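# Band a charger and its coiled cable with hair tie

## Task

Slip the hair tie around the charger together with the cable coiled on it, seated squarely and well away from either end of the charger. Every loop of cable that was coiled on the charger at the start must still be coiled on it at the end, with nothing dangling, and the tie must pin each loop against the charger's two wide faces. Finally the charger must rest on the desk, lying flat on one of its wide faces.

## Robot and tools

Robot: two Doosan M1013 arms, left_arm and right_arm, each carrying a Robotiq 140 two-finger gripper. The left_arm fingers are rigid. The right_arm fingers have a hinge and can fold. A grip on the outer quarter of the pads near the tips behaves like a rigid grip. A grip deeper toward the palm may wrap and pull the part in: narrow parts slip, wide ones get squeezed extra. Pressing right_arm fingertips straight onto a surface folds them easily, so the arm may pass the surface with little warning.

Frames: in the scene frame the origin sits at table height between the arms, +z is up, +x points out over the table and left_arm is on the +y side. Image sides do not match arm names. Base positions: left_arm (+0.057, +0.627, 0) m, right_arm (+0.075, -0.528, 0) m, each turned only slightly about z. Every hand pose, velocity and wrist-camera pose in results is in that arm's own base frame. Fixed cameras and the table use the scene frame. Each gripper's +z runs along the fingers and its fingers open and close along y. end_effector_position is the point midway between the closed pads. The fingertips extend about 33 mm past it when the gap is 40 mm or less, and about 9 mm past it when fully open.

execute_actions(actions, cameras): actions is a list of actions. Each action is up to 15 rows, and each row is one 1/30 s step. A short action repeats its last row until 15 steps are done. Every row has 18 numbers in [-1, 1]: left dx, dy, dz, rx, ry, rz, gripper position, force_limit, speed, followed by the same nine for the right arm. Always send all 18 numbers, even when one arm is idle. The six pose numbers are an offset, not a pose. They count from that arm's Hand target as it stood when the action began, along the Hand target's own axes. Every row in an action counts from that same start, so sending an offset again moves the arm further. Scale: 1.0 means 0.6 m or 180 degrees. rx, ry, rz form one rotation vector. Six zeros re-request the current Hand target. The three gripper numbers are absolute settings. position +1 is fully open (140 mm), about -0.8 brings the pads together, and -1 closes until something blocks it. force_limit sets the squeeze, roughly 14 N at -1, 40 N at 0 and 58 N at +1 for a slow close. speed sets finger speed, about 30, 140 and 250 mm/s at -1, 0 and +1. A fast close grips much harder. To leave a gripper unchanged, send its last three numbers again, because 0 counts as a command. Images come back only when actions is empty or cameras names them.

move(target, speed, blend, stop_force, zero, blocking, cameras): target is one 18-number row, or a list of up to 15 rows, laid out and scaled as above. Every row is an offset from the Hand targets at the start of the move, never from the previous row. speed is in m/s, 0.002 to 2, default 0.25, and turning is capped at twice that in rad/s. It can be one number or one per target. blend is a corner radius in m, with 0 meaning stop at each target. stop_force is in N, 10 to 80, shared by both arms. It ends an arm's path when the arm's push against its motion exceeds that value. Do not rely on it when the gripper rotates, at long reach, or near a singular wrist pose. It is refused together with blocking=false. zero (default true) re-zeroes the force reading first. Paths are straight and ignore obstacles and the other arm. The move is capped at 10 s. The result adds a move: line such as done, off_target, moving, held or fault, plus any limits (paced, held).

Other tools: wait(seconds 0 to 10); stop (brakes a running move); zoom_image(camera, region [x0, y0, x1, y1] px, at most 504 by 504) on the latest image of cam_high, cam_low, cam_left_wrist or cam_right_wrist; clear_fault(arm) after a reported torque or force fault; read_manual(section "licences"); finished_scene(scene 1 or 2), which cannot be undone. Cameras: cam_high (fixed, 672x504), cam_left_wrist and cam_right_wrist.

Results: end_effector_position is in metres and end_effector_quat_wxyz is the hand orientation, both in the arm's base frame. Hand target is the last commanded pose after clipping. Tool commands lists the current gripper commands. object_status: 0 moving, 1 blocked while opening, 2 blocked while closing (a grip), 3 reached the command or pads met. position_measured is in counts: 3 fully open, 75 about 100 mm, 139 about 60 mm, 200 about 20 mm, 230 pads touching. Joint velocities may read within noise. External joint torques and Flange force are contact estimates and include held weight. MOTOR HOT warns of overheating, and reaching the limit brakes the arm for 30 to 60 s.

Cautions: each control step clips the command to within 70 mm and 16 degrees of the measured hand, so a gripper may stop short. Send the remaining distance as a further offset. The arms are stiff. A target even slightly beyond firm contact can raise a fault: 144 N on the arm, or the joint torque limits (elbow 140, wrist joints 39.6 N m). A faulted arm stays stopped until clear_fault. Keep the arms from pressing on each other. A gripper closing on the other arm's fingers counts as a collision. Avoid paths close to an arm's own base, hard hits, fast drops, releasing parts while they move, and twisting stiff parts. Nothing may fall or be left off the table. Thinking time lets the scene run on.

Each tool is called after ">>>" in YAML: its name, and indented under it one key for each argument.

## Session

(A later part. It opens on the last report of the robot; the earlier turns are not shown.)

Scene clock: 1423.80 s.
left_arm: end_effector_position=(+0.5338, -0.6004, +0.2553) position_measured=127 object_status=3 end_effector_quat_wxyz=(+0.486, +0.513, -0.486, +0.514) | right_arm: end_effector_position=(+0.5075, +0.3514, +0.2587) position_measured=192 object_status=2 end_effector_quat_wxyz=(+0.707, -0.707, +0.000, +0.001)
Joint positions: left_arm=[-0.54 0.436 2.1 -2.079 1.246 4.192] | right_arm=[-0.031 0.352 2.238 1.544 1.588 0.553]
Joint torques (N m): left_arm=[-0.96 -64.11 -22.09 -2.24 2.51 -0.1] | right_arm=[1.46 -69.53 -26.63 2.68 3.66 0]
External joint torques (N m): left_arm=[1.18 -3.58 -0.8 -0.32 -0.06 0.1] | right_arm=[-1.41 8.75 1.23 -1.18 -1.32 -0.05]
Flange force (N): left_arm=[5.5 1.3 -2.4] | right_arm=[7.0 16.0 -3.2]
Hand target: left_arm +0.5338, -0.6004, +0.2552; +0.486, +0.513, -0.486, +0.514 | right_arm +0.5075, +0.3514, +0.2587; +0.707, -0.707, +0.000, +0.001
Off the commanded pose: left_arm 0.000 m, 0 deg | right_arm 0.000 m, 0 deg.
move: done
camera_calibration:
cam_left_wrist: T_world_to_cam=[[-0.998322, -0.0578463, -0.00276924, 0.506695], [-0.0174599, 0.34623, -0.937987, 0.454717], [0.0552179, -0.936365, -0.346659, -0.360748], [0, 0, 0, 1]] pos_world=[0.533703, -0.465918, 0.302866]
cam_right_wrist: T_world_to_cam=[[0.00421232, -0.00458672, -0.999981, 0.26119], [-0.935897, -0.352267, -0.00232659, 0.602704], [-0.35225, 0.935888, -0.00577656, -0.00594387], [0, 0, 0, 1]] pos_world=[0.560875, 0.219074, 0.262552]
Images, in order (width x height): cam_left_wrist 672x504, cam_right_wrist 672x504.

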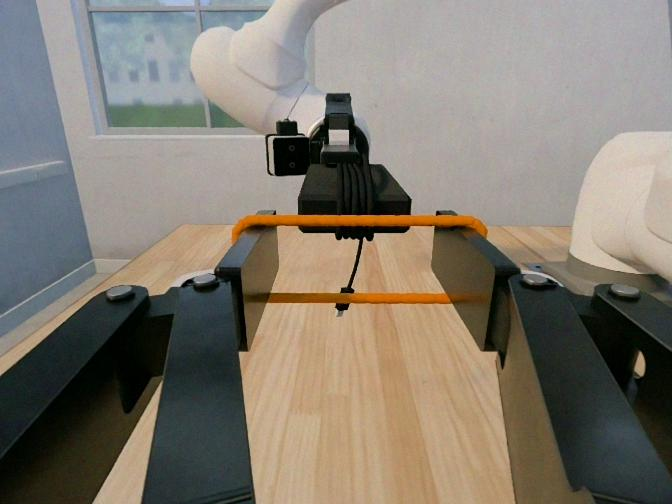

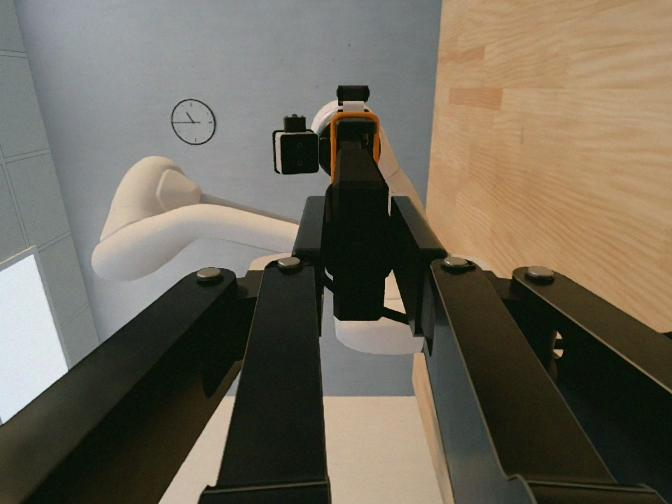

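>>> move:
  target: [0.002,0,0.095,0,0,0,0.02,0,-1,0,0,0,0,0,0,-1,0.1,-1]
  speed: 0.03
  stop_force: 10
  cameras: ["cam_left_wrist","cam_right_wrist"]

>>> zoom_image:
  camera: "cam_left_wrist"
  region: [220, 120, 500, 400]

>>> zoom_image:
  camera: "cam_right_wrist"
  region: [230, 50, 480, 300]

Scene clock: 1438.90 s.
left_arm: end_effector_position=(+0.5369, -0.6574, +0.2565) position_measured=127 object_status=3 end_effector_quat_wxyz=(+0.486, +0.513, -0.486, +0.514) | right_arm: end_effector_position=(+0.5075, +0.3514, +0.2587) position_measured=192 object_status=2 end_effector_quat_wxyz=(+0.707, -0.707, +0.000, +0.001)
Joint positions: left_arm=[-0.617 0.467 2.039 -2.141 1.193 4.189] | right_arm=[-0.031 0.352 2.238 1.544 1.588 0.553]
Joint torques (N m): left_arm=[-1.72 -67.41 -23.01 -2.26 2.19 -0.12] | right_arm=[2.35 -70.3 -26.82 2.87 4 0.03]
External joint torques (N m): left_arm=[1.96 -4.63 -1.18 -0.46 0.26 0.11] | right_arm=[-2.38 9.47 1.37 -1.35 -1.66 -0.08]
Flange force (N): left_arm=[6.4 0.8 -3.8] | right_arm=[7.4 17.4 -5.0]
Hand target: left_arm +0.5369, -0.6574, +0.2565; +0.486, +0.513, -0.486, +0.514 | right_arm +0.5075, +0.3514, +0.2587; +0.707, -0.707, +0.000, +0.001
Off the commanded pose: left_arm 0.000 m, 0 deg | right_arm 0.000 m, 0 deg.
move: done
camera_calibration:
cam_left_wrist: T_world_to_cam=[[-0.998322, -0.0578463, -0.00276924, 0.506495], [-0.0174599, 0.34623, -0.937987, 0.475632], [0.0552179, -0.936365, -0.346659, -0.413876], [0, 0, 0, 1]] pos_world=[0.536803, -0.522918, 0.304066]
cam_right_wrist: T_world_to_cam=[[0.00421232, -0.00458672, -0.999981, 0.26119], [-0.935897, -0.352267, -0.00232659, 0.602704], [-0.35225, 0.935888, -0.00577656, -0.00594387], [0, 0, 0, 1]] pos_world=[0.560875, 0.219074, 0.262552]
Images, in order (width x height): cam_left_wrist 672x504, cam_right_wrist 672x504.

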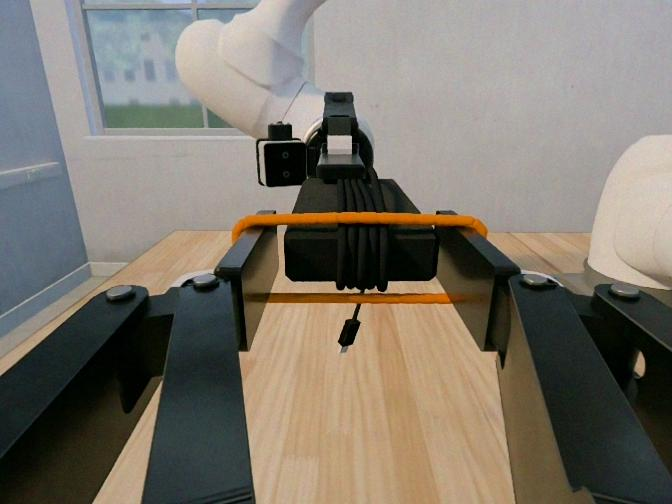

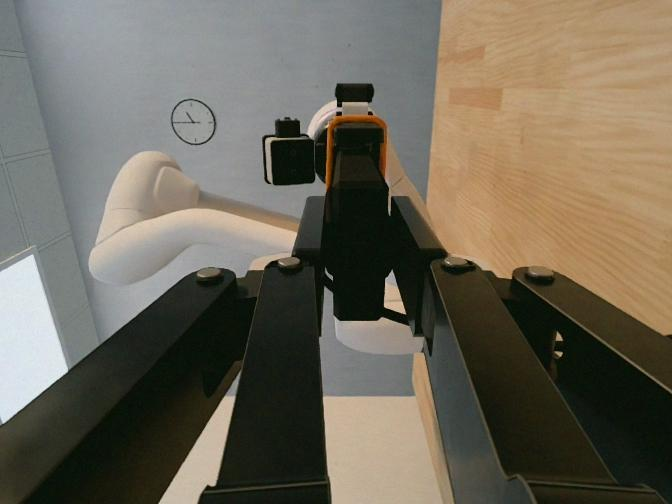

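Scaled by 1.800.

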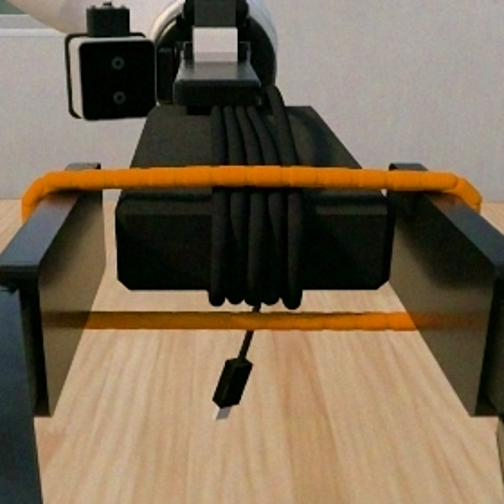

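Scaled by 2.016.

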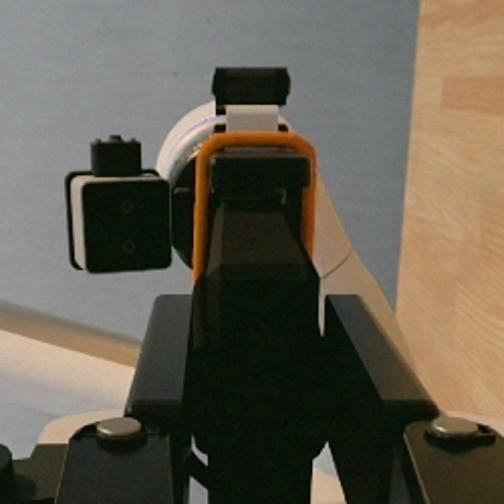

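>>> move:
  target: [0,0,0.045,0,0,0,0.02,0,-1,0,0,0,0,0,0,-1,0.1,-1]
  speed: 0.03
  stop_force: 10
  cameras: ["cam_left_wrist","cam_right_wrist"]

>>> zoom_image:
  camera: "cam_left_wrist"
  region: [220, 120, 500, 400]

>>> zoom_image:
  camera: "cam_right_wrist"
  region: [230, 50, 480, 300]

Scene clock: 1447.93 s.
left_arm: end_effector_position=(+0.5384, -0.6843, +0.2565) position_measured=127 object_status=3 end_effector_quat_wxyz=(+0.486, +0.513, -0.486, +0.514) | right_arm: end_effector_position=(+0.5075, +0.3514, +0.2587) position_measured=192 object_status=2 end_effector_quat_wxyz=(+0.707, -0.707, +0.000, +0.001)
Joint positions: left_arm=[-0.65 0.484 2.007 -2.167 1.168 4.188] | right_arm=[-0.031 0.352 2.238 1.544 1.588 0.553]
Joint torques (N m): left_arm=[-1.35 -69.39 -23.25 -2.26 2.06 -0.08] | right_arm=[1.98 -69.97 -26.96 2.96 4.13 0]
External joint torques (N m): left_arm=[1.23 -4.86 -1.69 -0.55 0.39 0.07] | right_arm=[-1.95 9.34 1.65 -1.46 -1.79 -0.04]
Flange force (N): left_arm=[6.6 0.9 -2.5] | right_arm=[6.8 17.2 -4.2]
Hand target: left_arm +0.5384, -0.6843, +0.2565; +0.486, +0.513, -0.486, +0.514 | right_arm +0.5075, +0.3514, +0.2587; +0.707, -0.707, +0.000, +0.001
Off the commanded pose: left_arm 0.000 m, 0 deg | right_arm 0.000 m, 0 deg.
move: done
camera_calibration:
cam_left_wrist: T_world_to_cam=[[-0.998322, -0.0578463, -0.00276924, 0.506437], [-0.0174599, 0.34623, -0.937987, 0.485065], [0.0552179, -0.936365, -0.346659, -0.439112], [0, 0, 0, 1]] pos_world=[0.538303, -0.549818, 0.304166]
cam_right_wrist: T_world_to_cam=[[0.00421232, -0.00458672, -0.999981, 0.26119], [-0.935897, -0.352267, -0.00232659, 0.602704], [-0.35225, 0.935888, -0.00577656, -0.00594387], [0, 0, 0, 1]] pos_world=[0.560875, 0.219074, 0.262552]
Images, in order (width x height): cam_left_wrist 672x504, cam_right_wrist 672x504.

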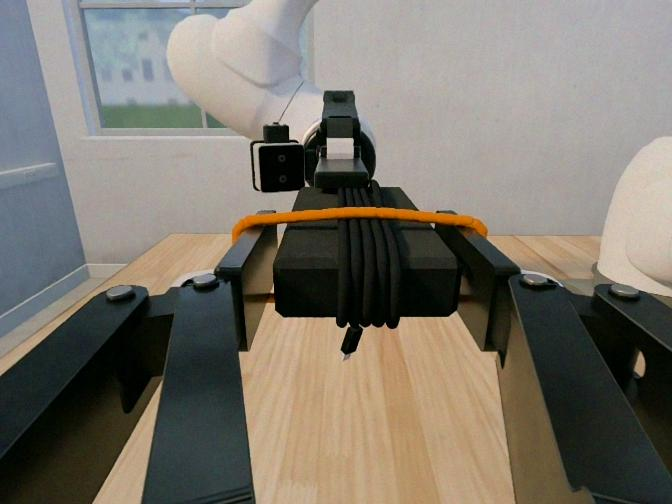

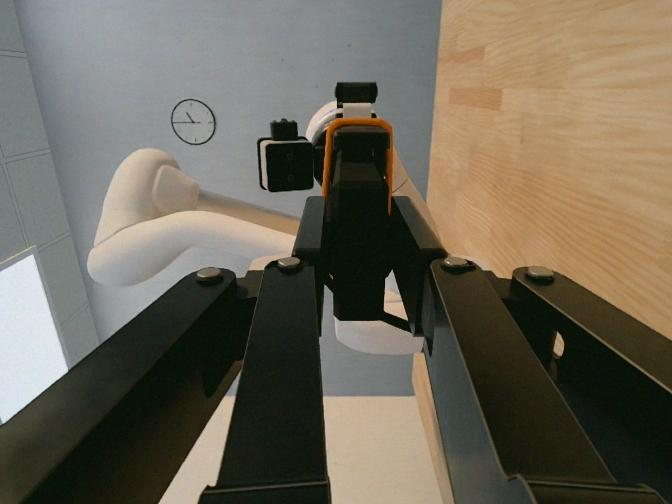

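Scaled by 1.800.

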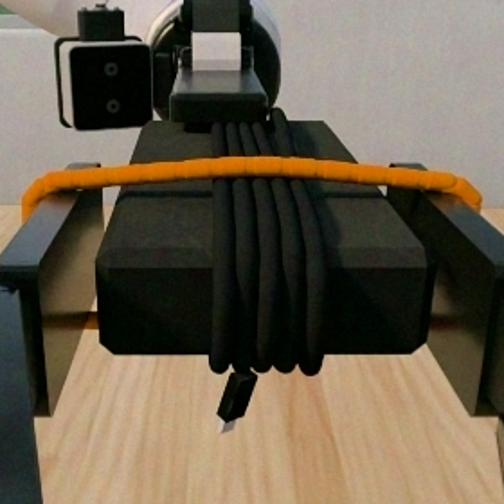

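Scaled by 2.016.

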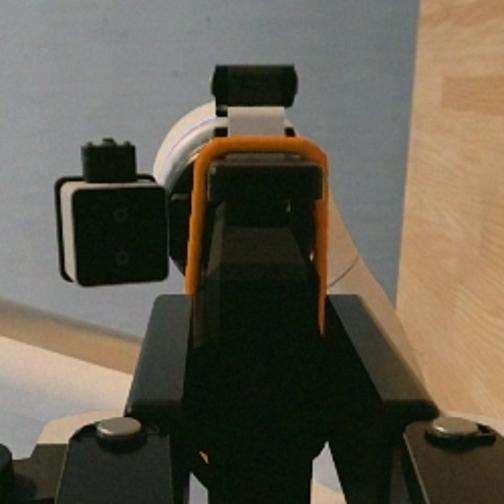

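>>> move:
  target: [0,0,0.04,0,0,0,0.02,0,-1,0,0,0,0,0,0,-1,0.1,-1]
  speed: 0.03
  stop_force: 12
  cameras: ["cam_left_wrist"]

>>> zoom_image:
  camera: "cam_left_wrist"
  region: [200, 120, 520, 440]

Scene clock: 1455.63 s.
left_arm: end_effector_position=(+0.5398, -0.7083, +0.2565) position_measured=127 object_status=3 end_effector_quat_wxyz=(+0.486, +0.513, -0.486, +0.514) | right_arm: end_effector_position=(+0.5075, +0.3514, +0.2587) position_measured=192 object_status=2 end_effector_quat_wxyz=(+0.707, -0.707, +0.000, +0.001)
Joint positions: left_arm=[-0.679 0.5 1.977 -2.189 1.146 4.186] | right_arm=[-0.031 0.352 2.238 1.544 1.588 0.553]
Joint torques (N m): left_arm=[-1.17 -71.36 -23.52 -2.29 1.97 -0.11] | right_arm=[2.09 -70.48 -26.86 2.95 4.26 0]
External joint torques (N m): left_arm=[0.75 -5.03 -1.98 -0.58 0.49 0.11] | right_arm=[-1.9 9.51 1.61 -1.48 -1.91 -0.05]
Flange force (N): left_arm=[6.6 1.1 -1.7] | right_arm=[7.0 17.5 -4.0]
Hand target: left_arm +0.5397, -0.7083, +0.2565; +0.486, +0.513, -0.486, +0.514 | right_arm +0.5075, +0.3514, +0.2587; +0.707, -0.707, +0.000, +0.001
Off the commanded pose: left_arm 0.000 m, 0 deg | right_arm 0.000 m, 0 deg.
move: done
camera_calibration:
cam_left_wrist: T_world_to_cam=[[-0.998322, -0.0578463, -0.00276924, 0.506347], [-0.0174599, 0.34623, -0.937987, 0.493398], [0.0552179, -0.936365, -0.346659, -0.461657], [0, 0, 0, 1]] pos_world=[0.539603, -0.573818, 0.304166]
Images, in order (width x height): cam_left_wrist 672x504.

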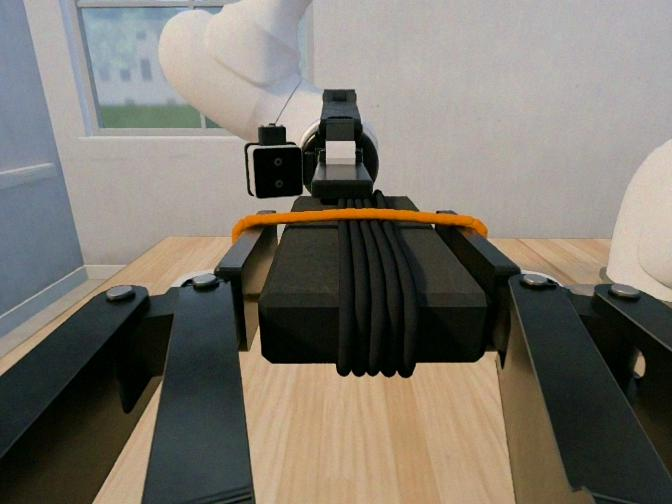

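Scaled by 1.575.

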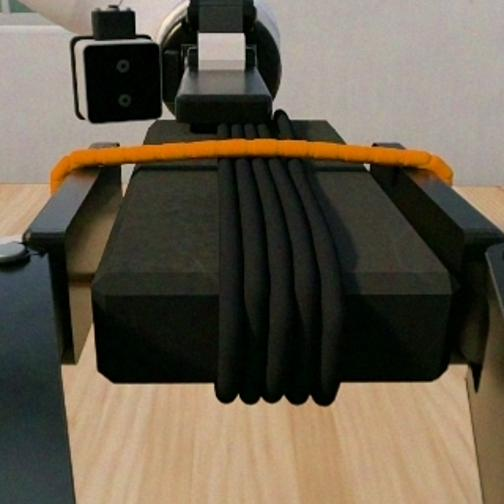

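>>> move:
  target: [0,0,0,0,0,0,-1,0,-1,0,0,0,0,0,0,-1,0.1,-1]

>>> wait:
  seconds: 1
  cameras: ["cam_left_wrist"]

>>> zoom_image:
  camera: "cam_left_wrist"
  region: [200, 120, 520, 440]

Scene clock: 1461.77 s.
left_arm: end_effector_position=(+0.5397, -0.7083, +0.2565) position_measured=146 object_status=0 end_effector_quat_wxyz=(+0.486, +0.513, -0.486, +0.514) | right_arm: end_effector_position=(+0.5075, +0.3514, +0.2587) position_measured=192 object_status=2 end_effector_quat_wxyz=(+0.707, -0.707, +0.000, +0.001)
Joint positions: left_arm=[-0.679 0.5 1.977 -2.189 1.146 4.186] | right_arm=[-0.031 0.352 2.238 1.544 1.588 0.553]
Joint torques (N m): left_arm=[-6.33 -70.42 -26.57 -2.24 1.86 -0.09] | right_arm=[7.2 -70.53 -26.71 2.9 4.47 -0.02]
External joint torques (N m): left_arm=[6.49 -5.99 0.89 -0.64 0.58 0.09] | right_arm=[-7.46 10.11 1.37 -1.38 -2.14 -0.02]
Flange force (N): left_arm=[6.9 0.5 -12.7] | right_arm=[7.8 18.4 -14.5]
Hand target: left_arm +0.5397, -0.7083, +0.2565; +0.486, +0.513, -0.486, +0.514 | right_arm +0.5075, +0.3514, +0.2587; +0.707, -0.707, +0.000, +0.001
Off the commanded pose: left_arm 0.000 m, 0 deg | right_arm 0.000 m, 0 deg.
move: done

Scene clock: 1462.77 s.
left_arm: end_effector_position=(+0.5397, -0.7083, +0.2565) position_measured=146 object_status=2 end_effector_quat_wxyz=(+0.486, +0.513, -0.486, +0.514) | right_arm: end_effector_position=(+0.5075, +0.3514, +0.2587) position_measured=192 object_status=2 end_effector_quat_wxyz=(+0.707, -0.707, +0.000, +0.001)
Joint positions: left_arm=[-0.679 0.5 1.977 -2.189 1.146 4.186] | right_arm=[-0.031 0.352 2.238 1.544 1.588 0.553]
Joint torques (N m): left_arm=[-6.39 -70.47 -26.57 -2.25 1.88 -0.13] | right_arm=[7.47 -70.3 -27.11 2.96 4.37 0.08]
External joint torques (N m): left_arm=[6.46 -5.82 1.06 -0.61 0.56 0.12] | right_arm=[-7.45 9.83 1.87 -1.47 -2.04 -0.12]
Flange force (N): left_arm=[6.6 0.7 -12.8] | right_arm=[6.5 18.3 -14.8]
Hand target: left_arm +0.5397, -0.7083, +0.2565; +0.486, +0.513, -0.486, +0.514 | right_arm +0.5075, +0.3514, +0.2587; +0.707, -0.707, +0.000, +0.001
Tool commands: left_gripper/position=-1.0 left_gripper/force_limit=+0.0 left_gripper/speed=-1.0 right_gripper/position=-1.0 right_gripper/force_limit=+0.1 right_gripper/speed=-1.0
Off the commanded pose: left_arm 0.000 m, 0 deg | right_arm 0.000 m, 0 deg.
wait: 1.00 s; at rest by 0.17 s
camera_calibration:
cam_left_wrist: T_world_to_cam=[[-0.998322, -0.0578463, -0.00276924, 0.506347], [-0.0174599, 0.34623, -0.937987, 0.493398], [0.0552179, -0.936365, -0.346659, -0.461657], [0, 0, 0, 1]] pos_world=[0.539603, -0.573818, 0.304166]
Images, in order (width x height): cam_left_wrist 672x504.

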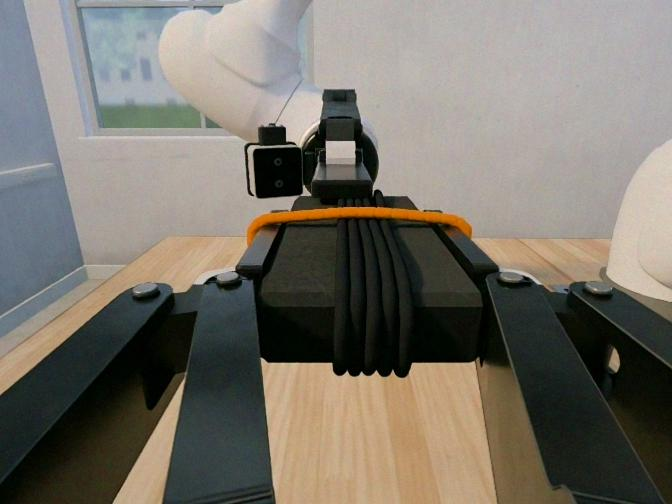

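Scaled by 1.575.

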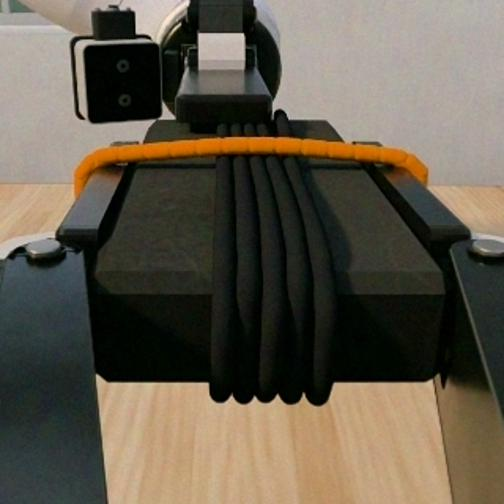

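>>> move:
  target: [0,0,0,0,0,0,-1,0,-1,0,0,0,0,0,0,-0.16,0.1,-1]

>>> move:
  target: [0,0,0,0,0,0,-1,0,-1,0,0,0.062,0,0,0,-0.16,0.1,-1]
  speed: 0.03
  stop_force: 12
  cameras: ["all"]

>>> zoom_image:
  camera: "cam_left_wrist"
  region: [200, 120, 520, 440]

>>> zoom_image:
  camera: "cam_right_wrist"
  region: [230, 100, 480, 350]

Scene clock: 1474.23 s.
left_arm: end_effector_position=(+0.5398, -0.7083, +0.2565) position_measured=146 object_status=2 end_effector_quat_wxyz=(+0.486, +0.513, -0.486, +0.514) | right_arm: end_effector_position=(+0.5075, +0.3514, +0.2587) position_measured=149 object_status=0 end_effector_quat_wxyz=(+0.707, -0.707, +0.000, +0.001)
Joint positions: left_arm=[-0.679 0.5 1.977 -2.189 1.146 4.186] | right_arm=[-0.031 0.352 2.238 1.544 1.588 0.553]
Joint torques (N m): left_arm=[-1 -75.59 -26.28 -3.04 3.44 -0.09] | right_arm=[1.58 -67.99 -25.76 2.04 2.5 0.02]
External joint torques (N m): left_arm=[0.57 -0.68 0.75 0.17 -0.99 0.09] | right_arm=[-1.61 6.98 0.22 -0.53 -0.17 -0.07]
Flange force (N): left_arm=[1.6 1.1 -1.3] | right_arm=[6.9 12.5 -3.6]
Hand target: left_arm +0.5397, -0.7083, +0.2565; +0.486, +0.513, -0.486, +0.514 | right_arm +0.5075, +0.3514, +0.2587; +0.707, -0.707, +0.000, +0.001
Off the commanded pose: left_arm 0.000 m, 0 deg | right_arm 0.000 m, 0 deg.
move: done

Scene clock: 1476.10 s.
left_arm: end_effector_position=(+0.5398, -0.7083, +0.2565) position_measured=146 object_status=2 end_effector_quat_wxyz=(+0.486, +0.513, -0.486, +0.514) | right_arm: end_effector_position=(+0.5075, +0.3886, +0.2587) position_measured=149 object_status=3 end_effector_quat_wxyz=(+0.707, -0.707, +0.000, +0.001)
Joint positions: left_arm=[-0.679 0.5 1.977 -2.189 1.146 4.186] | right_arm=[0.042 0.355 2.233 1.607 1.549 0.555]
Joint torques (N m): left_arm=[-1 -75.47 -26.27 -3.05 3.42 -0.12] | right_arm=[1.45 -68.08 -25.87 1.89 2.57 0.03]
External joint torques (N m): left_arm=[1.05 -0.85 0.88 0.2 -0.98 0.12] | right_arm=[-1.68 7.02 0.24 -0.52 -0.25 -0.08]
Flange force (N): left_arm=[1.8 1.0 -2.2] | right_arm=[7.2 12.4 -3.1]
Hand target: left_arm +0.5397, -0.7083, +0.2565; +0.486, +0.513, -0.486, +0.514 | right_arm +0.5075, +0.3886, +0.2587; +0.707, -0.707, +0.000, +0.001
Off the commanded pose: left_arm 0.000 m, 0 deg | right_arm 0.000 m, 0 deg.
move: done
camera_calibration:
cam_left_wrist: T_world_to_cam=[[-0.998322, -0.0578463, -0.00276924, 0.506347], [-0.0174599, 0.34623, -0.937987, 0.493398], [0.0552179, -0.936365, -0.346659, -0.461657], [0, 0, 0, 1]] pos_world=[0.539603, -0.573818, 0.304166]
cam_right_wrist: T_world_to_cam=[[0.00421232, -0.00458672, -0.999981, 0.26136], [-0.935897, -0.352267, -0.00232659, 0.615809], [-0.35225, 0.935888, -0.00577656, -0.0407589], [0, 0, 0, 1]] pos_world=[0.560875, 0.256274, 0.262552]

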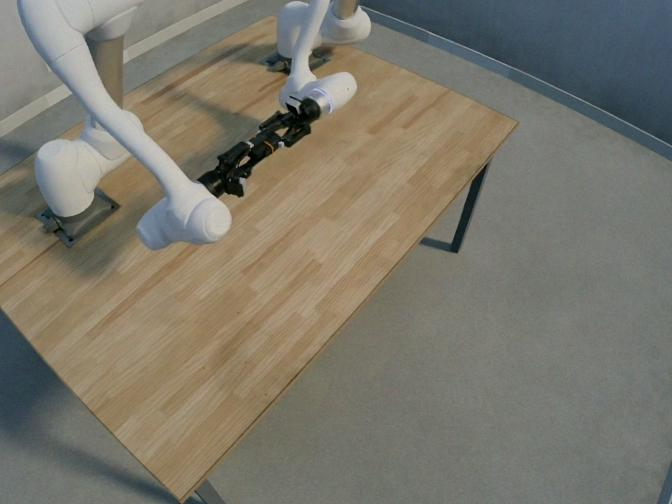

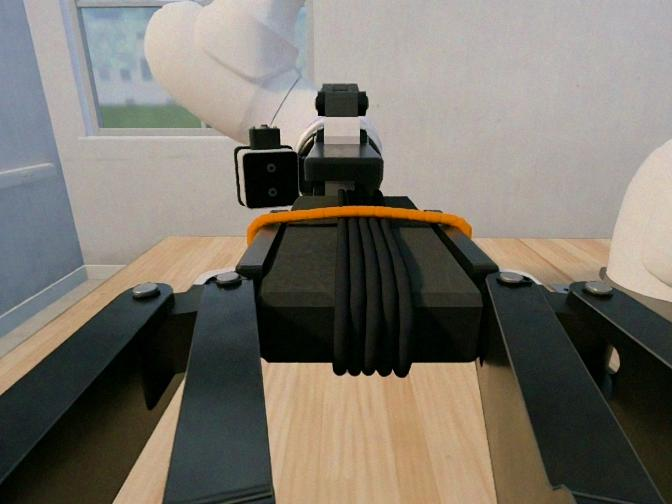

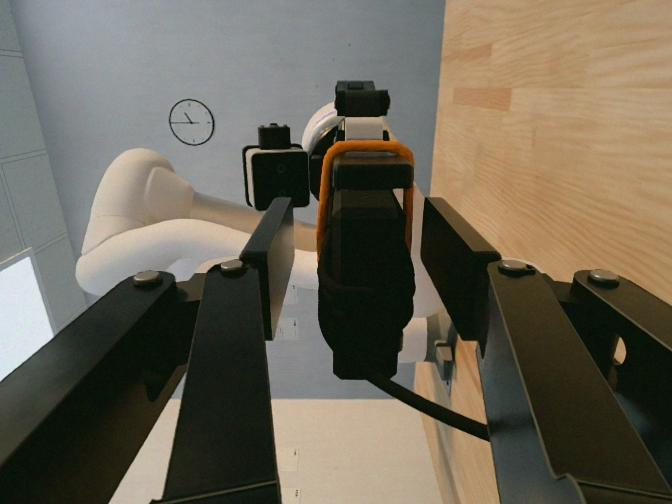

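Scaled by 1.575.

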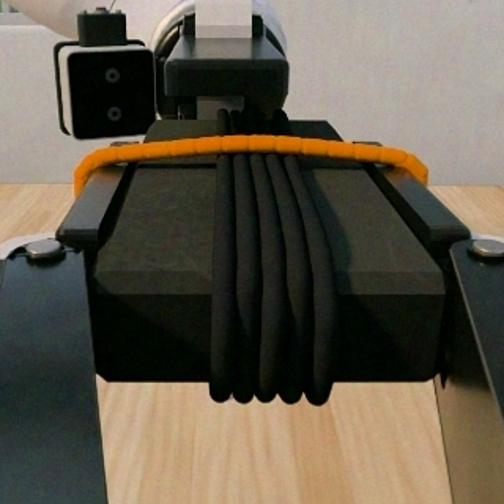

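Scaled by 2.016.

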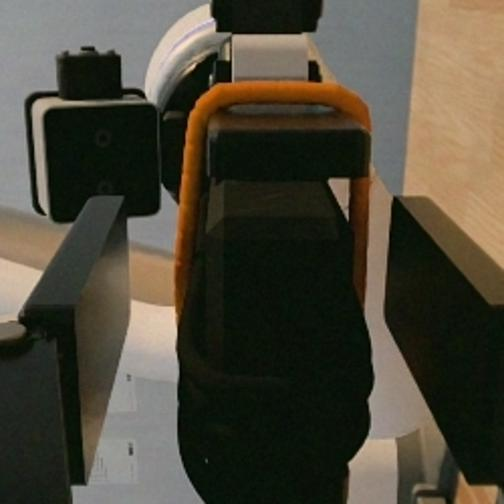

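>>> move:
  target: [0,0,0,0,0,0,-1,0,-1,0,0,0.007,0,0,0,-0.16,0.1,-1]
  speed: 0.03
  stop_force: 12

>>> move:
  target: [0,0,0,0,0,0,-1,0,-1,0,0,0,0,0,0,-1,0.1,-1]

>>> wait:
  seconds: 1
  cameras: ["cam_left_wrist","cam_right_wrist"]

>>> zoom_image:
  camera: "cam_left_wrist"
  region: [200, 120, 520, 440]

>>> zoom_image:
  camera: "cam_right_wrist"
  region: [230, 100, 480, 350]

Scene clock: 1494.67 s.
left_arm: end_effector_position=(+0.5398, -0.7083, +0.2565) position_measured=146 object_status=2 end_effector_quat_wxyz=(+0.486, +0.513, -0.486, +0.514) | right_arm: end_effector_position=(+0.5075, +0.3928, +0.2587) position_measured=149 object_status=3 end_effector_quat_wxyz=(+0.707, -0.707, +0.000, +0.001)
Joint positions: left_arm=[-0.679 0.5 1.977 -2.189 1.146 4.186] | right_arm=[0.051 0.355 2.232 1.614 1.545 0.555]
Joint torques (N m): left_arm=[-1 -75.73 -26.4 -3.05 3.44 -0.1] | right_arm=[1.68 -68.48 -25.83 1.91 2.52 0.04]
External joint torques (N m): left_arm=[0.62 -0.66 0.9 0.17 -0.99 0.1] | right_arm=[-1.7 7.41 0.3 -0.57 -0.2 -0.09]
Flange force (N): left_arm=[1.5 1.3 -1.6] | right_arm=[7.6 13.1 -3.2]
Hand target: left_arm +0.5397, -0.7083, +0.2565; +0.486, +0.513, -0.486, +0.514 | right_arm +0.5075, +0.3928, +0.2587; +0.707, -0.707, +0.000, +0.001
Off the commanded pose: left_arm 0.000 m, 0 deg | right_arm 0.000 m, 0 deg.
move: done

Scene clock: 1495.90 s.
left_arm: end_effector_position=(+0.5397, -0.7083, +0.2565) position_measured=146 object_status=2 end_effector_quat_wxyz=(+0.486, +0.513, -0.486, +0.514) | right_arm: end_effector_position=(+0.5075, +0.3928, +0.2587) position_measured=185 object_status=0 end_effector_quat_wxyz=(+0.707, -0.707, +0.000, +0.001)
Joint positions: left_arm=[-0.679 0.5 1.977 -2.189 1.146 4.186] | right_arm=[0.051 0.355 2.232 1.614 1.545 0.555]
Joint torques (N m): left_arm=[-1.59 -63.22 -18.94 -1.13 -0.77 -0.18] | right_arm=[3.32 -77.27 -29.94 4.17 6.87 -0.01]
External joint torques (N m): left_arm=[1.68 -13.19 -6.54 -1.74 3.21 0.18] | right_arm=[-3.24 16.03 4.3 -2.83 -4.54 -0.04]
Flange force (N): left_arm=[15.8 1.1 -4.1] | right_arm=[9.7 29.0 -5.3]
Hand target: left_arm +0.5397, -0.7083, +0.2565; +0.486, +0.513, -0.486, +0.514 | right_arm +0.5075, +0.3928, +0.2587; +0.707, -0.707, +0.000, +0.001
Off the commanded pose: left_arm 0.000 m, 0 deg | right_arm 0.000 m, 0 deg.
move: done

Scene clock: 1496.90 s.
left_arm: end_effector_position=(+0.5397, -0.7083, +0.2565) position_measured=146 object_status=2 end_effector_quat_wxyz=(+0.486, +0.513, -0.486, +0.514) | right_arm: end_effector_position=(+0.5075, +0.3928, +0.2587) position_measured=185 object_status=2 end_effector_quat_wxyz=(+0.707, -0.707, +0.000, +0.001)
Joint positions: left_arm=[-0.679 0.5 1.977 -2.189 1.146 4.186] | right_arm=[0.051 0.355 2.232 1.614 1.545 0.555]
Joint torques (N m): left_arm=[-1.21 -62.52 -18.33 -1.06 -1.03 -0.19] | right_arm=[2.96 -76.51 -30.29 4.32 7.13 -0.03]
External joint torques (N m): left_arm=[1.12 -13.7 -7.12 -1.8 3.48 0.19] | right_arm=[-2.93 15.06 4.44 -2.97 -4.79 -0.02]
Flange force (N): left_arm=[16.4 1.3 -3.2] | right_arm=[8.4 27.3 -4.8]
Hand target: left_arm +0.5397, -0.7083, +0.2565; +0.486, +0.513, -0.486, +0.514 | right_arm +0.5075, +0.3928, +0.2587; +0.707, -0.707, +0.000, +0.001
Tool commands: left_gripper/position=-1.0 left_gripper/force_limit=+0.0 left_gripper/speed=-1.0 right_gripper/position=-1.0 right_gripper/force_limit=+0.1 right_gripper/speed=-1.0
Off the commanded pose: left_arm 0.000 m, 0 deg | right_arm 0.000 m, 0 deg.
wait: 1.00 s; at rest by 0.17 s
camera_calibration:
cam_left_wrist: T_world_to_cam=[[-0.998322, -0.0578463, -0.00276924, 0.506347], [-0.0174599, 0.34623, -0.937987, 0.493398], [0.0552179, -0.936365, -0.346659, -0.461657], [0, 0, 0, 1]] pos_world=[0.539603, -0.573818, 0.304166]
cam_right_wrist: T_world_to_cam=[[0.00421232, -0.00458672, -0.999981, 0.261379], [-0.935897, -0.352267, -0.00232659, 0.617288], [-0.35225, 0.935888, -0.00577656, -0.0446896], [0, 0, 0, 1]] pos_world=[0.560875, 0.260474, 0.262552]
Images, in order (width x height): cam_left_wrist 672x504, cam_right_wrist 672x504.

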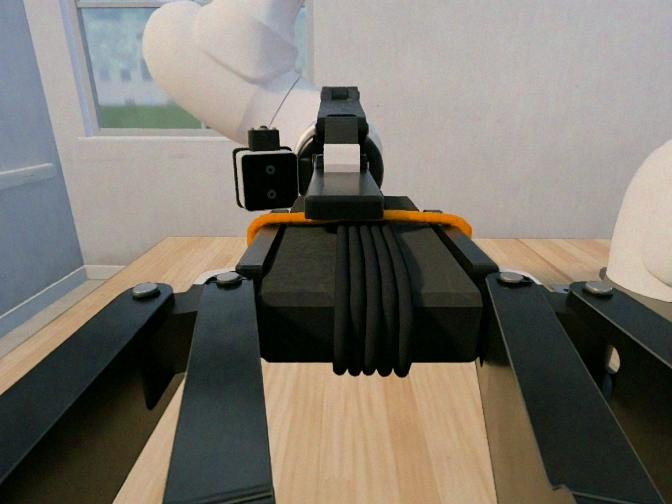

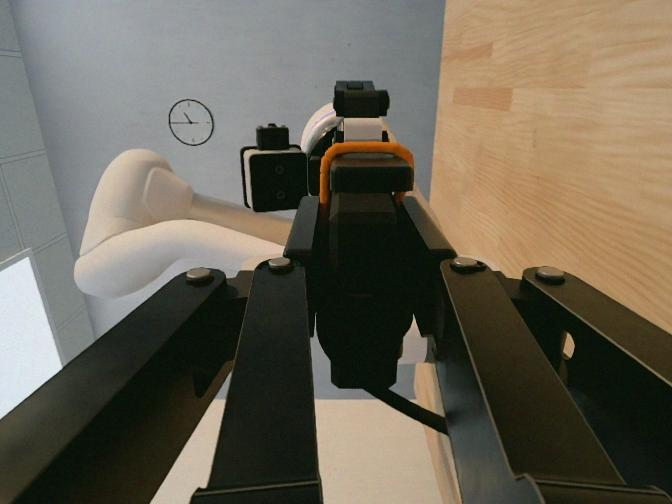

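Scaled by 1.575.

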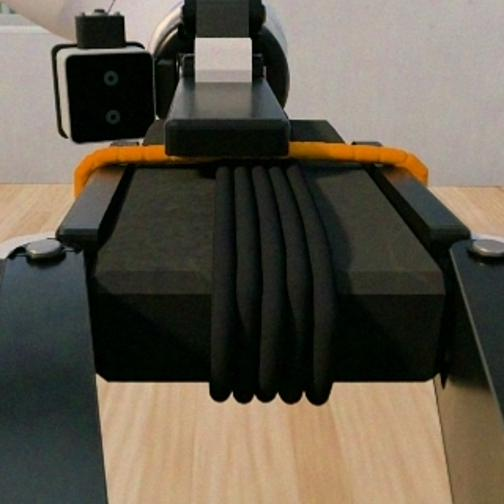

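Scaled by 2.016.

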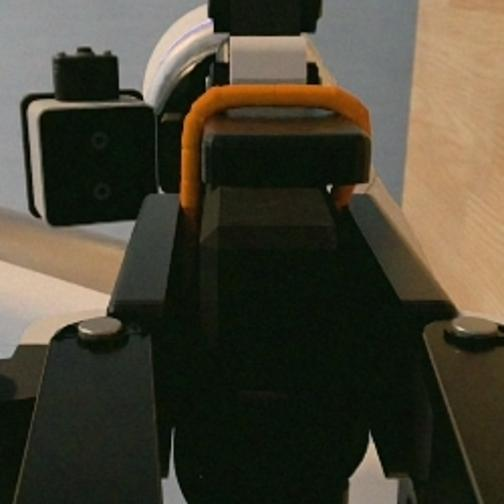

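>>> move:
  target: [0,0,0,0,0,0,-0.1,0,-1,0,0,0,0,0,0,-1,0.1,-1]

>>> move:
  target: [0,0,-0.05,0,0,0,-0.1,0,-1,0,0,0,0,0,0,-1,0.1,-1]
  speed: 0.02
  cameras: ["cam_left_wrist","cam_right_wrist"]

>>> zoom_image:
  camera: "cam_left_wrist"
  region: [200, 120, 520, 440]

>>> zoom_image:
  camera: "cam_right_wrist"
  region: [230, 100, 480, 350]

Scene clock: 1504.40 s.
left_arm: end_effector_position=(+0.5397, -0.7082, +0.2564) position_measured=141 object_status=3 end_effector_quat_wxyz=(+0.486, +0.514, -0.486, +0.514) | right_arm: end_effector_position=(+0.5074, +0.3928, +0.2588) position_measured=185 object_status=2 end_effector_quat_wxyz=(+0.707, -0.707, +0.000, +0.001)
Joint positions: left_arm=[-0.679 0.5 1.977 -2.189 1.145 4.186] | right_arm=[0.051 0.355 2.232 1.614 1.545 0.555]
Joint torques (N m): left_arm=[-1.22 -67.91 -21.29 -1.78 0.87 -0.14] | right_arm=[2.43 -72.54 -28.84 3.41 5.17 0.03]
External joint torques (N m): left_arm=[1.03 -8.45 -4.17 -1.07 1.59 0.14] | right_arm=[-2.52 11.14 3.04 -2.06 -2.84 -0.07]
Flange force (N): left_arm=[10.6 0.8 -2.2] | right_arm=[6.7 20.3 -4.7]
Hand target: left_arm +0.5397, -0.7083, +0.2565; +0.486, +0.513, -0.486, +0.514 | right_arm +0.5075, +0.3928, +0.2587; +0.707, -0.707, +0.000, +0.001
Off the commanded pose: left_arm 0.000 m, 0 deg | right_arm 0.000 m, 0 deg.
move: done

Scene clock: 1506.27 s.
left_arm: end_effector_position=(+0.5381, -0.6783, +0.2565) position_measured=141 object_status=3 end_effector_quat_wxyz=(+0.486, +0.513, -0.486, +0.514) | right_arm: end_effector_position=(+0.5075, +0.3928, +0.2587) position_measured=192 object_status=0 end_effector_quat_wxyz=(+0.707, -0.707, +0.000, +0.001)
Joint positions: left_arm=[-0.643 0.48 2.014 -2.161 1.173 4.188] | right_arm=[0.051 0.355 2.232 1.614 1.545 0.555]
Joint torques (N m): left_arm=[-0.98 -69.03 -22.6 -2.2 2.02 -0.09] | right_arm=[1.18 -71.49 -27.44 2.81 4.11 -0.01]
External joint torques (N m): left_arm=[0.9 -4.81 -2.13 -0.59 0.43 0.09] | right_arm=[-1.27 10.56 1.76 -1.46 -1.79 -0.04]
Flange force (N): left_arm=[6.6 0.6 -1.5] | right_arm=[8.3 18.9 -2.1]
Hand target: left_arm +0.5381, -0.6783, +0.2565; +0.486, +0.513, -0.486, +0.514 | right_arm +0.5075, +0.3928, +0.2587; +0.707, -0.707, +0.000, +0.001
Off the commanded pose: left_arm 0.000 m, 0 deg | right_arm 0.000 m, 0 deg.
move: done
camera_calibration:
cam_left_wrist: T_world_to_cam=[[-0.998322, -0.0578463, -0.00276924, 0.506484], [-0.0174599, 0.34623, -0.937987, 0.482889], [0.0552179, -0.936365, -0.346659, -0.433512], [0, 0, 0, 1]] pos_world=[0.538003, -0.543818, 0.304066]
cam_right_wrist: T_world_to_cam=[[0.00421151, -0.00458711, -0.999981, 0.26138], [-0.935929, -0.35218, -0.00232623, 0.617284], [-0.352162, 0.935921, -0.00577642, -0.0447471], [0, 0, 0, 1]] pos_world=[0.560875, 0.260474, 0.262552]
Images, in order (width x height): cam_left_wrist 672x504, cam_right_wrist 672x504.

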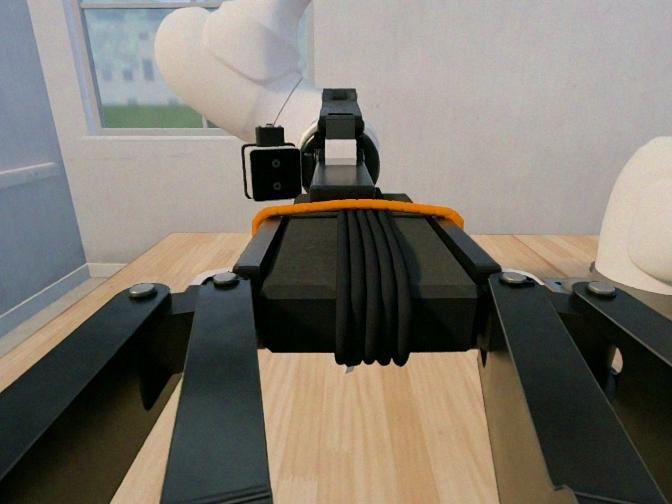

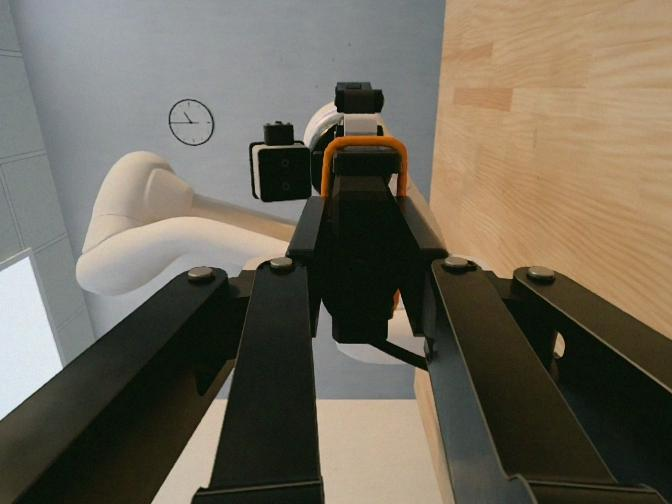

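Scaled by 1.575.

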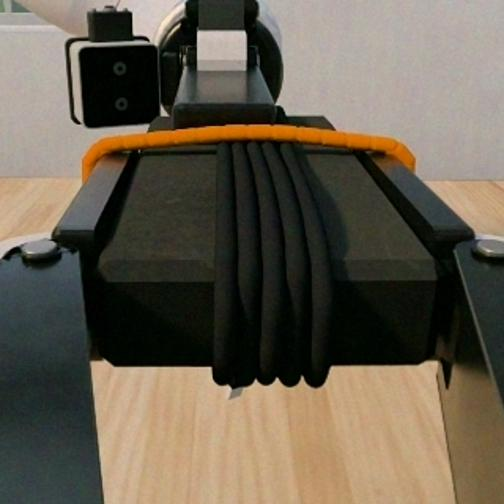

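Scaled by 2.016.

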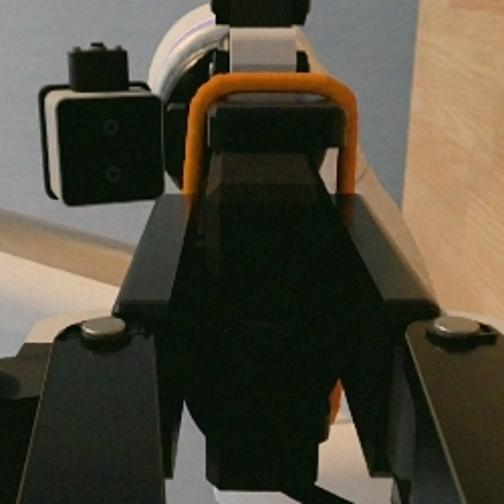

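>>> move:
  target: [0,0,0,0,0,0,-1,0,-1,0,0,0,0,0,0,-1,0.1,-1]

>>> move:
  target: [0,0,0,0,0,0,-1,0,-1,0,0,0,0,0,0,-0.16,0.1,-1]

>>> move:
  target: [0,0,0,0,0,0,-1,0,-1,0,0,0.047,0,0,0,-0.16,0.1,-1]
  speed: 0.03
  stop_force: 12

>>> move:
  target: [0,0,0,0,0,0,-1,0,-1,0,0,0,0,0,0,-1,1,-1]

>>> wait:
  seconds: 1
  cameras: ["cam_left_wrist","cam_right_wrist"]

>>> zoom_image:
  camera: "cam_left_wrist"
  region: [200, 120, 520, 440]

>>> zoom_image:
  camera: "cam_right_wrist"
  region: [230, 100, 480, 350]

Scene clock: 1527.23 s.
left_arm: end_effector_position=(+0.5381, -0.6783, +0.2565) position_measured=146 object_status=0 end_effector_quat_wxyz=(+0.486, +0.513, -0.486, +0.514) | right_arm: end_effector_position=(+0.5075, +0.3928, +0.2587) position_measured=192 object_status=2 end_effector_quat_wxyz=(+0.707, -0.707, +0.000, +0.001)
Joint positions: left_arm=[-0.643 0.48 2.014 -2.161 1.173 4.188] | right_arm=[0.051 0.355 2.232 1.614 1.545 0.555]
Joint torques (N m): left_arm=[-4.14 -67.55 -24.99 -2.35 1.6 -0.09] | right_arm=[6.01 -71.43 -27.25 2.58 4.63 0.06]
External joint torques (N m): left_arm=[3.93 -6.19 0.17 -0.44 0.85 0.09] | right_arm=[-5.92 10.08 1.48 -1.24 -2.29 -0.11]
Flange force (N): left_arm=[7.5 2.1 -9.4] | right_arm=[8.6 18.0 -10.4]
Hand target: left_arm +0.5381, -0.6783, +0.2565; +0.486, +0.513, -0.486, +0.514 | right_arm +0.5075, +0.3928, +0.2587; +0.707, -0.707, +0.000, +0.001
Off the commanded pose: left_arm 0.000 m, 0 deg | right_arm 0.000 m, 0 deg.
move: done

Scene clock: 1528.40 s.
left_arm: end_effector_position=(+0.5381, -0.6783, +0.2565) position_measured=146 object_status=2 end_effector_quat_wxyz=(+0.486, +0.513, -0.486, +0.514) | right_arm: end_effector_position=(+0.5075, +0.3928, +0.2587) position_measured=149 object_status=0 end_effector_quat_wxyz=(+0.707, -0.707, +0.000, +0.001)
Joint positions: left_arm=[-0.643 0.48 2.014 -2.161 1.173 4.188] | right_arm=[0.051 0.355 2.232 1.614 1.545 0.555]
Joint torques (N m): left_arm=[-1.13 -72.87 -25.45 -2.95 3.5 -0.12] | right_arm=[2.04 -68.18 -25.84 1.87 2.51 0.01]
External joint torques (N m): left_arm=[1.2 -0.94 0.7 0.17 -1.05 0.12] | right_arm=[-1.94 6.79 0.26 -0.55 -0.17 -0.05]
Flange force (N): left_arm=[2.1 0.7 -2.1] | right_arm=[7.0 12.0 -3.7]
Hand target: left_arm +0.5381, -0.6783, +0.2565; +0.486, +0.513, -0.486, +0.514 | right_arm +0.5075, +0.3928, +0.2587; +0.707, -0.707, +0.000, +0.001
Off the commanded pose: left_arm 0.000 m, 0 deg | right_arm 0.000 m, 0 deg.
move: done

Scene clock: 1529.97 s.
left_arm: end_effector_position=(+0.5381, -0.6783, +0.2565) position_measured=146 object_status=2 end_effector_quat_wxyz=(+0.486, +0.513, -0.486, +0.514) | right_arm: end_effector_position=(+0.5075, +0.4210, +0.2587) position_measured=149 object_status=3 end_effector_quat_wxyz=(+0.707, -0.707, +0.000, +0.001)
Joint positions: left_arm=[-0.643 0.48 2.014 -2.161 1.173 4.188] | right_arm=[0.106 0.36 2.224 1.66 1.516 0.556]
Joint torques (N m): left_arm=[-0.97 -73.01 -25.55 -2.98 3.46 -0.1] | right_arm=[1.85 -68.81 -26.21 1.81 2.59 -0.02]
External joint torques (N m): left_arm=[0.87 -1 0.69 0.18 -1 0.1] | right_arm=[-1.5 6.57 0.24 -0.61 -0.25 -0.02]
Flange force (N): left_arm=[2.1 1.1 -1.8] | right_arm=[7.0 11.3 -2.5]
Hand target: left_arm +0.5381, -0.6783, +0.2565; +0.486, +0.513, -0.486, +0.514 | right_arm +0.5075, +0.4210, +0.2587; +0.707, -0.707, +0.000, +0.001
Off the commanded pose: left_arm 0.000 m, 0 deg | right_arm 0.000 m, 0 deg.
move: done

Scene clock: 1531.40 s.
left_arm: end_effector_position=(+0.5381, -0.6783, +0.2565) position_measured=146 object_status=2 end_effector_quat_wxyz=(+0.486, +0.513, -0.486, +0.514) | right_arm: end_effector_position=(+0.5075, +0.4210, +0.2587) position_measured=188 object_status=0 end_effector_quat_wxyz=(+0.707, -0.707, +0.000, +0.001)
Joint positions: left_arm=[-0.643 0.48 2.014 -2.161 1.173 4.188] | right_arm=[0.106 0.36 2.224 1.66 1.516 0.556]
Joint torques (N m): left_arm=[-0.62 -62.11 -19.07 -1.48 -0.32 -0.21] | right_arm=[2.76 -76.59 -29.77 3.7 6.72 -0.08]
External joint torques (N m): left_arm=[0.89 -11.74 -5.78 -1.32 2.76 0.21] | right_arm=[-2.7 14.55 3.7 -2.46 -4.39 0.03]
Flange force (N): left_arm=[14.8 1.5 -3.0] | right_arm=[9.6 25.3 -3.2]
Hand target: left_arm +0.5381, -0.6783, +0.2565; +0.486, +0.513, -0.486, +0.514 | right_arm +0.5075, +0.4210, +0.2587; +0.707, -0.707, +0.000, +0.001
Off the commanded pose: left_arm 0.000 m, 0 deg | right_arm 0.000 m, 0 deg.
move: done

Scene clock: 1532.40 s.
left_arm: end_effector_position=(+0.5381, -0.6783, +0.2565) position_measured=146 object_status=2 end_effector_quat_wxyz=(+0.486, +0.513, -0.486, +0.514) | right_arm: end_effector_position=(+0.5075, +0.4210, +0.2587) position_measured=188 object_status=2 end_effector_quat_wxyz=(+0.707, -0.707, +0.000, +0.001)
Joint positions: left_arm=[-0.643 0.48 2.014 -2.161 1.173 4.188] | right_arm=[0.106 0.36 2.224 1.66 1.516 0.556]
Joint torques (N m): left_arm=[-0.64 -61.82 -18.98 -1.46 -0.5 -0.23] | right_arm=[3.29 -77.13 -29.88 3.77 6.75 -0.03]
External joint torques (N m): left_arm=[0.56 -11.76 -5.76 -1.32 2.95 0.23] | right_arm=[-3.23 15.11 4 -2.53 -4.41 -0.01]
Flange force (N): left_arm=[14.6 1.9 -2.9] | right_arm=[9.7 26.5 -4.4]
Hand target: left_arm +0.5381, -0.6783, +0.2565; +0.486, +0.513, -0.486, +0.514 | right_arm +0.5075, +0.4210, +0.2587; +0.707, -0.707, +0.000, +0.001
Tool commands: left_gripper/position=-1.0 left_gripper/force_limit=+0.0 left_gripper/speed=-1.0 right_gripper/position=-1.0 right_gripper/force_limit=+1.0 right_gripper/speed=-1.0
Off the commanded pose: left_arm 0.000 m, 0 deg | right_arm 0.000 m, 0 deg.
wait: 1.00 s; at rest by 0.17 s
camera_calibration:
cam_left_wrist: T_world_to_cam=[[-0.998322, -0.0578463, -0.00276924, 0.506485], [-0.0174599, 0.34623, -0.937987, 0.482983], [0.0552179, -0.936365, -0.346659, -0.433477], [0, 0, 0, 1]] pos_world=[0.538003, -0.543818, 0.304166]
cam_right_wrist: T_world_to_cam=[[0.00421232, -0.00458672, -0.999981, 0.261509], [-0.935897, -0.352267, -0.00232659, 0.627129], [-0.35225, 0.935888, -0.00577656, -0.0711169], [0, 0, 0, 1]] pos_world=[0.560775, 0.288674, 0.262552]
Images, in order (width x height): cam_left_wrist 672x504, cam_right_wrist 672x504.

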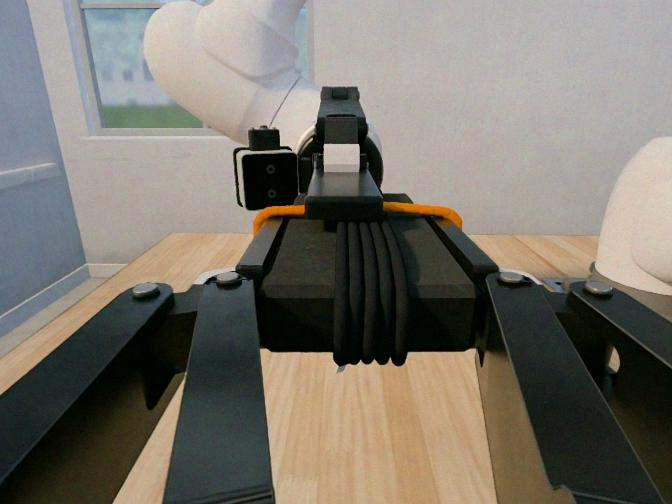

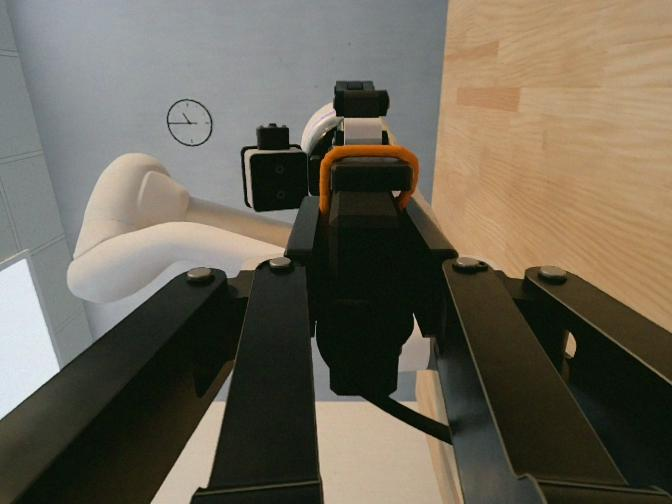

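Scaled by 1.575.

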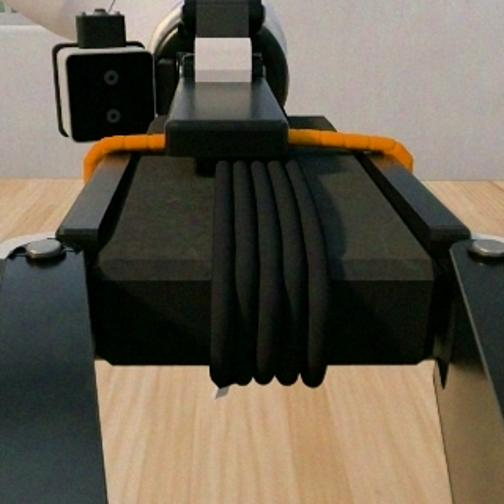

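Scaled by 2.016.

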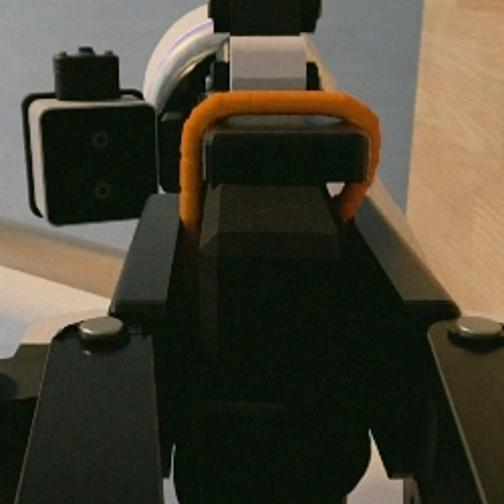

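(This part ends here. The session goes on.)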